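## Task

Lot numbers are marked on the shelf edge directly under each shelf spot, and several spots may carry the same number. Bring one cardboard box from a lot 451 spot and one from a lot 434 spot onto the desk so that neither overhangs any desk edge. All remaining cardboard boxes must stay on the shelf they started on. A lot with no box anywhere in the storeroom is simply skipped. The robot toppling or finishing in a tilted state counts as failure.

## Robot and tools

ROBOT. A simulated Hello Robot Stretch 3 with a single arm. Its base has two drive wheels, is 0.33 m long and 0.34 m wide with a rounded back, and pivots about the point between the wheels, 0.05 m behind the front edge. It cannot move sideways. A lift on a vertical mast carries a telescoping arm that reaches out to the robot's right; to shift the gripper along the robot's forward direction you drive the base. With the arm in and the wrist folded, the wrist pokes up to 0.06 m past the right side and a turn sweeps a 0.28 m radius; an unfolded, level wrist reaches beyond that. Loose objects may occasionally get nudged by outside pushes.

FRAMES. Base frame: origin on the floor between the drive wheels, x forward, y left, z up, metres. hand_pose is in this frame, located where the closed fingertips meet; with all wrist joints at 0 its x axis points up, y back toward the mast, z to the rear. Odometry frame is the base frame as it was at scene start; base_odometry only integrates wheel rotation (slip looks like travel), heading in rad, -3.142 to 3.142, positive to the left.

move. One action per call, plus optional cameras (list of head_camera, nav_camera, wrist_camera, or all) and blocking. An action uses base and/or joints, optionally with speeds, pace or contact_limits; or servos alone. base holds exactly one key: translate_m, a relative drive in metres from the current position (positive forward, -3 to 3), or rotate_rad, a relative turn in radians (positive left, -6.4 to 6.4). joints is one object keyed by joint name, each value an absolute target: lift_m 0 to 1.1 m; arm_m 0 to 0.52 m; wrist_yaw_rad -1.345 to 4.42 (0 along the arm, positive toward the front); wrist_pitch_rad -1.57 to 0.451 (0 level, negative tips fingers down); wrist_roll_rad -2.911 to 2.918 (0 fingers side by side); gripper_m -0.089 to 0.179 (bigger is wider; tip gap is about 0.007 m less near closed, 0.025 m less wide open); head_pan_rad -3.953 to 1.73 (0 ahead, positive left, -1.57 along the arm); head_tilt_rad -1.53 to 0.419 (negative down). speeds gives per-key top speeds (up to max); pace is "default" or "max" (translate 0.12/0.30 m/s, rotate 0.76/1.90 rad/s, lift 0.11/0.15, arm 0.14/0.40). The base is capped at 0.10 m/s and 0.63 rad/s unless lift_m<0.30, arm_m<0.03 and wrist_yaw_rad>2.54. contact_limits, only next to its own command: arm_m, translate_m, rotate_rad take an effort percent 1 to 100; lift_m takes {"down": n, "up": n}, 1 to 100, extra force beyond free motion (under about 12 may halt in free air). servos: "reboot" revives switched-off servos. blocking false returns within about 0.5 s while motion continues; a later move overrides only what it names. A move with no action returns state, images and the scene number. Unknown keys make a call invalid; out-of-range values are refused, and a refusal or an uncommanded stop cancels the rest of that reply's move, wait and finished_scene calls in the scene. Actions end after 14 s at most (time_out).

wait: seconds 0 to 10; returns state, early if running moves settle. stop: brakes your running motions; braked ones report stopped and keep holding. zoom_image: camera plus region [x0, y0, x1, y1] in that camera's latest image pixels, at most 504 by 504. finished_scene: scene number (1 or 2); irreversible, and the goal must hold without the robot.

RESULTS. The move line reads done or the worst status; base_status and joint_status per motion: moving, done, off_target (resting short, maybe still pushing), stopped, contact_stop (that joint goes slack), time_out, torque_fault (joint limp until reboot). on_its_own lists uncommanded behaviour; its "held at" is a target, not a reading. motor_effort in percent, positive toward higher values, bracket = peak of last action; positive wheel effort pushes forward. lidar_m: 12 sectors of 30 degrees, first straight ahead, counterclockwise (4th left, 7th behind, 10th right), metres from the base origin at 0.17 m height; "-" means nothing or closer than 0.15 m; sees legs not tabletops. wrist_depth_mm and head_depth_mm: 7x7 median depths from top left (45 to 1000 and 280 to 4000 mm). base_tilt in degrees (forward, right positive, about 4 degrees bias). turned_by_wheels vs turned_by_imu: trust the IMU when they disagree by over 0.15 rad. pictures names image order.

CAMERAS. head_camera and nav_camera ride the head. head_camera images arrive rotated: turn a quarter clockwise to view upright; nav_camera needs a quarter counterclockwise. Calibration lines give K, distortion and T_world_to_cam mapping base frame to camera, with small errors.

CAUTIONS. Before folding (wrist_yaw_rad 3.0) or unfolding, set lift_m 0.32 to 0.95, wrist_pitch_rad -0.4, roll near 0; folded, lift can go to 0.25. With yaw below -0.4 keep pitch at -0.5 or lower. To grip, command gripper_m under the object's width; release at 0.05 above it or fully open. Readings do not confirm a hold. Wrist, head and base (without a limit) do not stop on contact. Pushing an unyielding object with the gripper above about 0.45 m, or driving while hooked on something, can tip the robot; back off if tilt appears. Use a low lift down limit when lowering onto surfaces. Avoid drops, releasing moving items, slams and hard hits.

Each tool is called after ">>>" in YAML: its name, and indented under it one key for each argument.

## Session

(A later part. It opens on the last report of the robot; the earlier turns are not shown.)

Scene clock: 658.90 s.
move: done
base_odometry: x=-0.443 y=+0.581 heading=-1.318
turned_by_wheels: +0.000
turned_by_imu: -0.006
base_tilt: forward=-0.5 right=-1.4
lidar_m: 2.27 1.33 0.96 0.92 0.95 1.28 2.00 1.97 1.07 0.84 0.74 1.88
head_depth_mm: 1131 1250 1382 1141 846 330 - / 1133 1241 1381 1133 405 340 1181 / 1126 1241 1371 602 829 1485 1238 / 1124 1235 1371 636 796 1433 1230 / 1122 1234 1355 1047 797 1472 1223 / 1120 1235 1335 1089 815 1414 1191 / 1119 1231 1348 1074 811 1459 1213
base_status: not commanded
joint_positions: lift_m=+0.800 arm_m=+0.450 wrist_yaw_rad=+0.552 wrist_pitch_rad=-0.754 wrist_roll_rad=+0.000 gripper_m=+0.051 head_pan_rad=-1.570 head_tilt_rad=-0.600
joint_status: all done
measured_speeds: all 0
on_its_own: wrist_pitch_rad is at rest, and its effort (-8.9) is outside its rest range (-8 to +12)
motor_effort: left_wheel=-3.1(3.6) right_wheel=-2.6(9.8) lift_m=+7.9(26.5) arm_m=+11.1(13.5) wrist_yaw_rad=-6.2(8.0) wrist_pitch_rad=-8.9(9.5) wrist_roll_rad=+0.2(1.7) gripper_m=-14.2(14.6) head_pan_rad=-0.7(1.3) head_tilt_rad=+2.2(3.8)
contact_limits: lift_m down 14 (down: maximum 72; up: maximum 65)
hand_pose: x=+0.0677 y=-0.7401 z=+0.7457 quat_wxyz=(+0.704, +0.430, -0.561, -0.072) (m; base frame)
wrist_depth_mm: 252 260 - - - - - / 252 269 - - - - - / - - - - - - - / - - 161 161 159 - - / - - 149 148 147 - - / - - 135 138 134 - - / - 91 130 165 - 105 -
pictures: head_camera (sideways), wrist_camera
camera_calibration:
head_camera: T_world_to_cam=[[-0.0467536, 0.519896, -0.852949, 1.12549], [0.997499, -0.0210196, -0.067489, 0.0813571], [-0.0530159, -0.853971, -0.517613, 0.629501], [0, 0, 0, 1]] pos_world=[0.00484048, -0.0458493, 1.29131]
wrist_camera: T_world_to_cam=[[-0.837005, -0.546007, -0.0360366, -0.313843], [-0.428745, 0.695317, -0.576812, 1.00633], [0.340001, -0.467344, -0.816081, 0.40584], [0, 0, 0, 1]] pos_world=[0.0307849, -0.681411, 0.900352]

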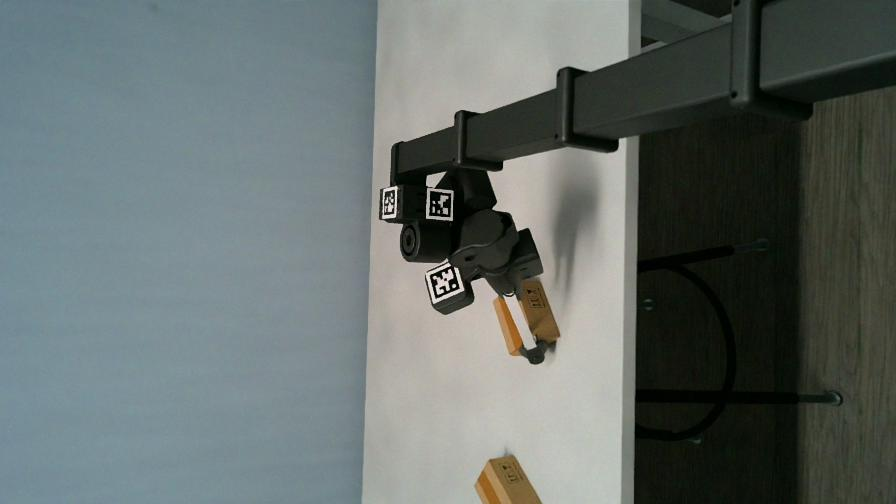

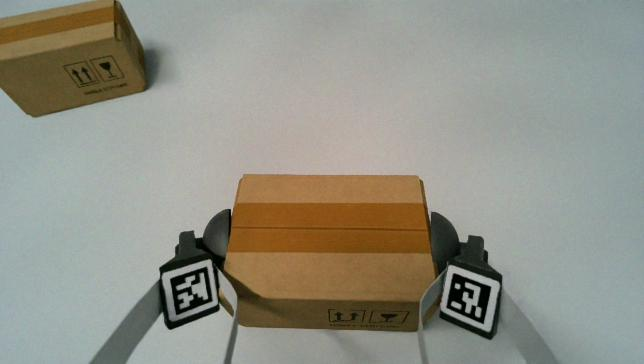

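>>> move:
  joints: {"lift_m":0.813}
  speeds: {"lift_m":0.03}

>>> move:
  joints: {"gripper_m":0.179}
  cameras: ["wrist_camera"]

>>> move:
  joints: {"lift_m":0.90}

>>> move:
  joints: {"arm_m":0.0}
  cameras: ["head_camera"]

Scene clock: 667.40 s.
move: done
base_odometry: x=-0.443 y=+0.581 heading=-1.318
turned_by_wheels: +0.000
turned_by_imu: +0.000
base_tilt: forward=-0.4 right=-1.0
lidar_m: 2.27 1.33 0.96 0.92 0.95 1.29 2.00 1.97 1.06 0.84 0.74 1.88
head_depth_mm: 1130 1241 1374 1138 840 307 - / 1125 1232 1370 1068 396 334 1204 / 1122 1233 1367 613 828 1487 1232 / 1122 1228 1351 629 795 1434 1228 / 1118 1227 1341 1038 813 1451 1226 / 1118 1225 1344 1074 809 1406 1190 / 1117 1222 1338 1070 804 1419 1217
base_status: not commanded
joint_positions: lift_m=+0.813 arm_m=+0.450 wrist_yaw_rad=+0.549 wrist_pitch_rad=-0.792 wrist_roll_rad=+0.000 gripper_m=+0.051 head_pan_rad=-1.570 head_tilt_rad=-0.600
joint_status: all done
measured_speeds: all 0
motor_effort: left_wheel=-2.3(3.5) right_wheel=-2.5(3.0) lift_m=+29.7(31.1) arm_m=+6.7(7.7) wrist_yaw_rad=-4.3(7.7) wrist_pitch_rad=-1.9(8.9) wrist_roll_rad=-0.2(0.3) gripper_m=-14.0(14.6) head_pan_rad=-0.8(1.5) head_tilt_rad=+2.3(2.8)
hand_pose: x=+0.0634 y=-0.7339 z=+0.7524 quat_wxyz=(+0.702, +0.439, -0.553, -0.086) (m; base frame)
wrist_depth_mm: 241 252 - - - - - / 258 268 - - - - - / - - - - - - - / - - 160 160 158 - - / - - 150 148 147 - - / - - 136 139 136 - - / - - - - - 107 -
pictures: none

Scene clock: 669.23 s.
move: done
base_odometry: x=-0.443 y=+0.581 heading=-1.318
turned_by_wheels: +0.000
turned_by_imu: +0.000
base_tilt: forward=-0.2 right=-1.2
lidar_m: 2.28 1.33 0.96 0.92 0.95 1.29 2.00 1.97 1.07 0.84 0.74 1.88
head_depth_mm: 1135 1242 1373 1130 839 307 - / 1130 1238 1377 1067 396 334 1207 / 1124 1241 1368 610 828 1479 1236 / 1126 1231 1355 629 796 1429 1226 / 1116 1232 1344 1040 787 1455 1225 / 1118 1230 1343 1080 801 1418 1191 / 1114 1229 1331 1072 805 1407 1210
base_status: not commanded
joint_positions: lift_m=+0.813 arm_m=+0.450 wrist_yaw_rad=+0.548 wrist_pitch_rad=-0.807 wrist_roll_rad=+0.000 gripper_m=+0.179 head_pan_rad=-1.570 head_tilt_rad=-0.600
joint_status: all done
measured_speeds: all 0
motor_effort: left_wheel=-2.4(2.8) right_wheel=-2.8(3.0) lift_m=+27.9(30.1) arm_m=+4.8(7.1) wrist_yaw_rad=-2.6(4.9) wrist_pitch_rad=+0.7(2.0) wrist_roll_rad=+0.2(0.3) gripper_m=+0.4(84.6) head_pan_rad=-0.6(1.5) head_tilt_rad=+2.7(3.3)
hand_pose: x=+0.0618 y=-0.7315 z=+0.7500 quat_wxyz=(+0.702, +0.443, -0.550, -0.091) (m; base frame)
wrist_depth_mm: 239 252 - - - - - / 257 271 - - - - - / - - - - - - - / - - 158 159 156 - - / - 143 145 145 145 - - / - 126 139 138 136 - - / - - - - - - 105
pictures: wrist_camera
camera_calibration:
wrist_camera: T_world_to_cam=[[-0.840043, -0.541234, -0.037327, -0.309387], [-0.441422, 0.721881, -0.532949, 0.987617], [0.315395, -0.431223, -0.845324, 0.465226], [0, 0, 0, 1]] pos_world=[0.0293269, -0.679778, 0.908067]

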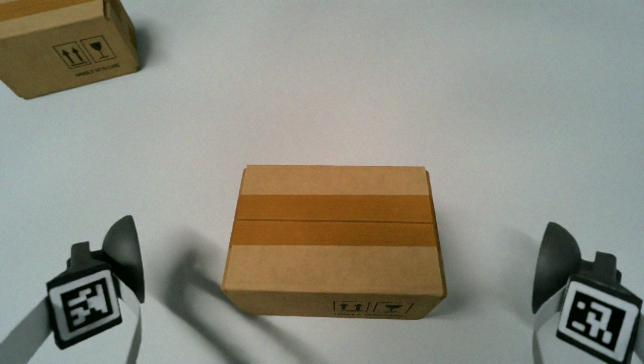

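Scene clock: 670.87 s.
move: done
base_odometry: x=-0.443 y=+0.581 heading=-1.318
turned_by_wheels: +0.000
turned_by_imu: +0.000
base_tilt: forward=-0.3 right=-1.1
lidar_m: 2.27 1.33 0.96 0.92 0.95 1.28 2.00 1.98 1.07 0.84 0.74 1.88
head_depth_mm: 1130 1239 1378 1034 - - 1252 / 1128 1240 1321 361 780 1489 1232 / 1124 1230 573 1055 825 1469 1232 / 1125 1237 1301 651 822 1433 1234 / 1119 1228 1345 1037 815 1462 1220 / 1118 1225 1338 1082 812 1403 1194 / 1115 1227 1340 1067 805 1417 1212
base_status: not commanded
joint_positions: lift_m=+0.900 arm_m=+0.450 wrist_yaw_rad=+0.548 wrist_pitch_rad=-0.807 wrist_roll_rad=+0.000 gripper_m=+0.179 head_pan_rad=-1.570 head_tilt_rad=-0.600
joint_status: all done
measured_speeds: all 0
motor_effort: left_wheel=-2.4(2.7) right_wheel=-2.5(3.2) lift_m=+30.8(33.7) arm_m=+3.9(5.4) wrist_yaw_rad=-2.9(4.6) wrist_pitch_rad=+1.0(1.0) wrist_roll_rad=+0.1(0.3) gripper_m=+1.0(1.1) head_pan_rad=-1.1(1.6) head_tilt_rad=+1.9(2.9)
hand_pose: x=+0.0617 y=-0.7314 z=+0.8369 quat_wxyz=(+0.701, +0.443, -0.550, -0.092) (m; base frame)
wrist_depth_mm: - - - - - - - / - 324 - - - - - / 309 319 - - - - - / - - - - - - - / - 142 - 235 - - - / - 126 - 221 219 - - / - - - 211 - - 105
pictures: none

Scene clock: 675.37 s.
move: done
base_odometry: x=-0.443 y=+0.581 heading=-1.318
turned_by_wheels: +0.000
turned_by_imu: +0.000
base_tilt: forward=-0.3 right=-1.2
lidar_m: 2.28 1.33 0.96 0.92 0.95 1.29 2.00 1.97 1.06 0.84 0.74 1.88
head_depth_mm: 1130 1242 1369 1134 839 1379 - / 1128 1239 1380 1122 836 1578 - / 1123 1235 1369 1109 828 1491 - / 1121 1236 1359 1099 827 1457 - / 1124 1235 1342 1088 817 1467 292 / 1117 1225 1336 1082 812 1426 1188 / 1116 1218 1339 1065 804 1423 1210
base_status: not commanded
joint_positions: lift_m=+0.900 arm_m=+0.001 wrist_yaw_rad=+0.548 wrist_pitch_rad=-0.808 wrist_roll_rad=+0.000 gripper_m=+0.179 head_pan_rad=-1.570 head_tilt_rad=-0.600
joint_status: all done
measured_speeds: all 0
motor_effort: left_wheel=-2.0(3.1) right_wheel=-2.9(3.5) lift_m=+25.1(31.7) arm_m=-12.6(14.8) wrist_yaw_rad=-2.1(4.5) wrist_pitch_rad=+1.0(1.1) wrist_roll_rad=+0.1(0.3) gripper_m=+0.5(1.3) head_pan_rad=-1.1(1.8) head_tilt_rad=+1.6(2.4)
hand_pose: x=+0.0617 y=-0.2819 z=+0.8369 quat_wxyz=(+0.701, +0.443, -0.550, -0.092) (m; base frame)
wrist_depth_mm: - - - - - 435 - / - - - - - - - / - - - - - - - / - - - - - - - / - - - - - - - / 122 967 973 978 964 974 945 / 891 918 919 919 901 879 105
pictures: head_camera (sideways)
camera_calibration:
head_camera: T_world_to_cam=[[-0.0467536, 0.519896, -0.852949, 1.12549], [0.997499, -0.0210196, -0.067489, 0.0813571], [-0.0530159, -0.853971, -0.517613, 0.629501], [0, 0, 0, 1]] pos_world=[0.00484048, -0.0458493, 1.29131]

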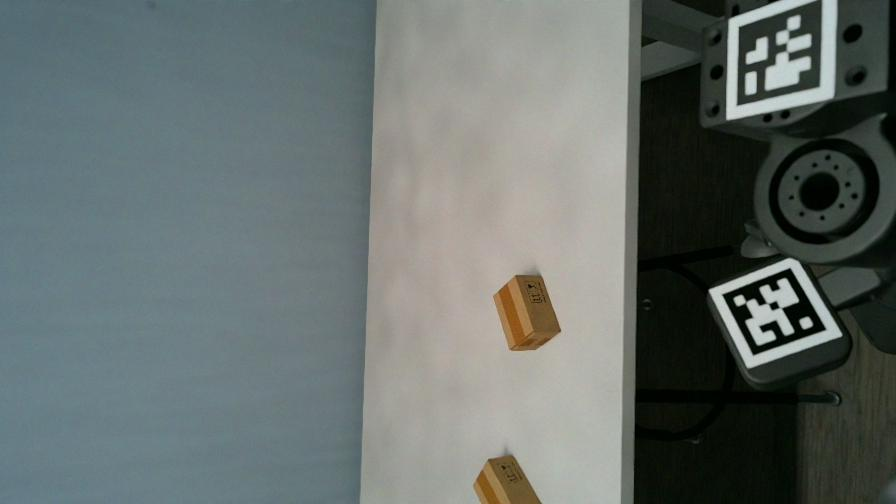

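>>> finished_scene:
  scene: 2

The scene is finished: the task was done.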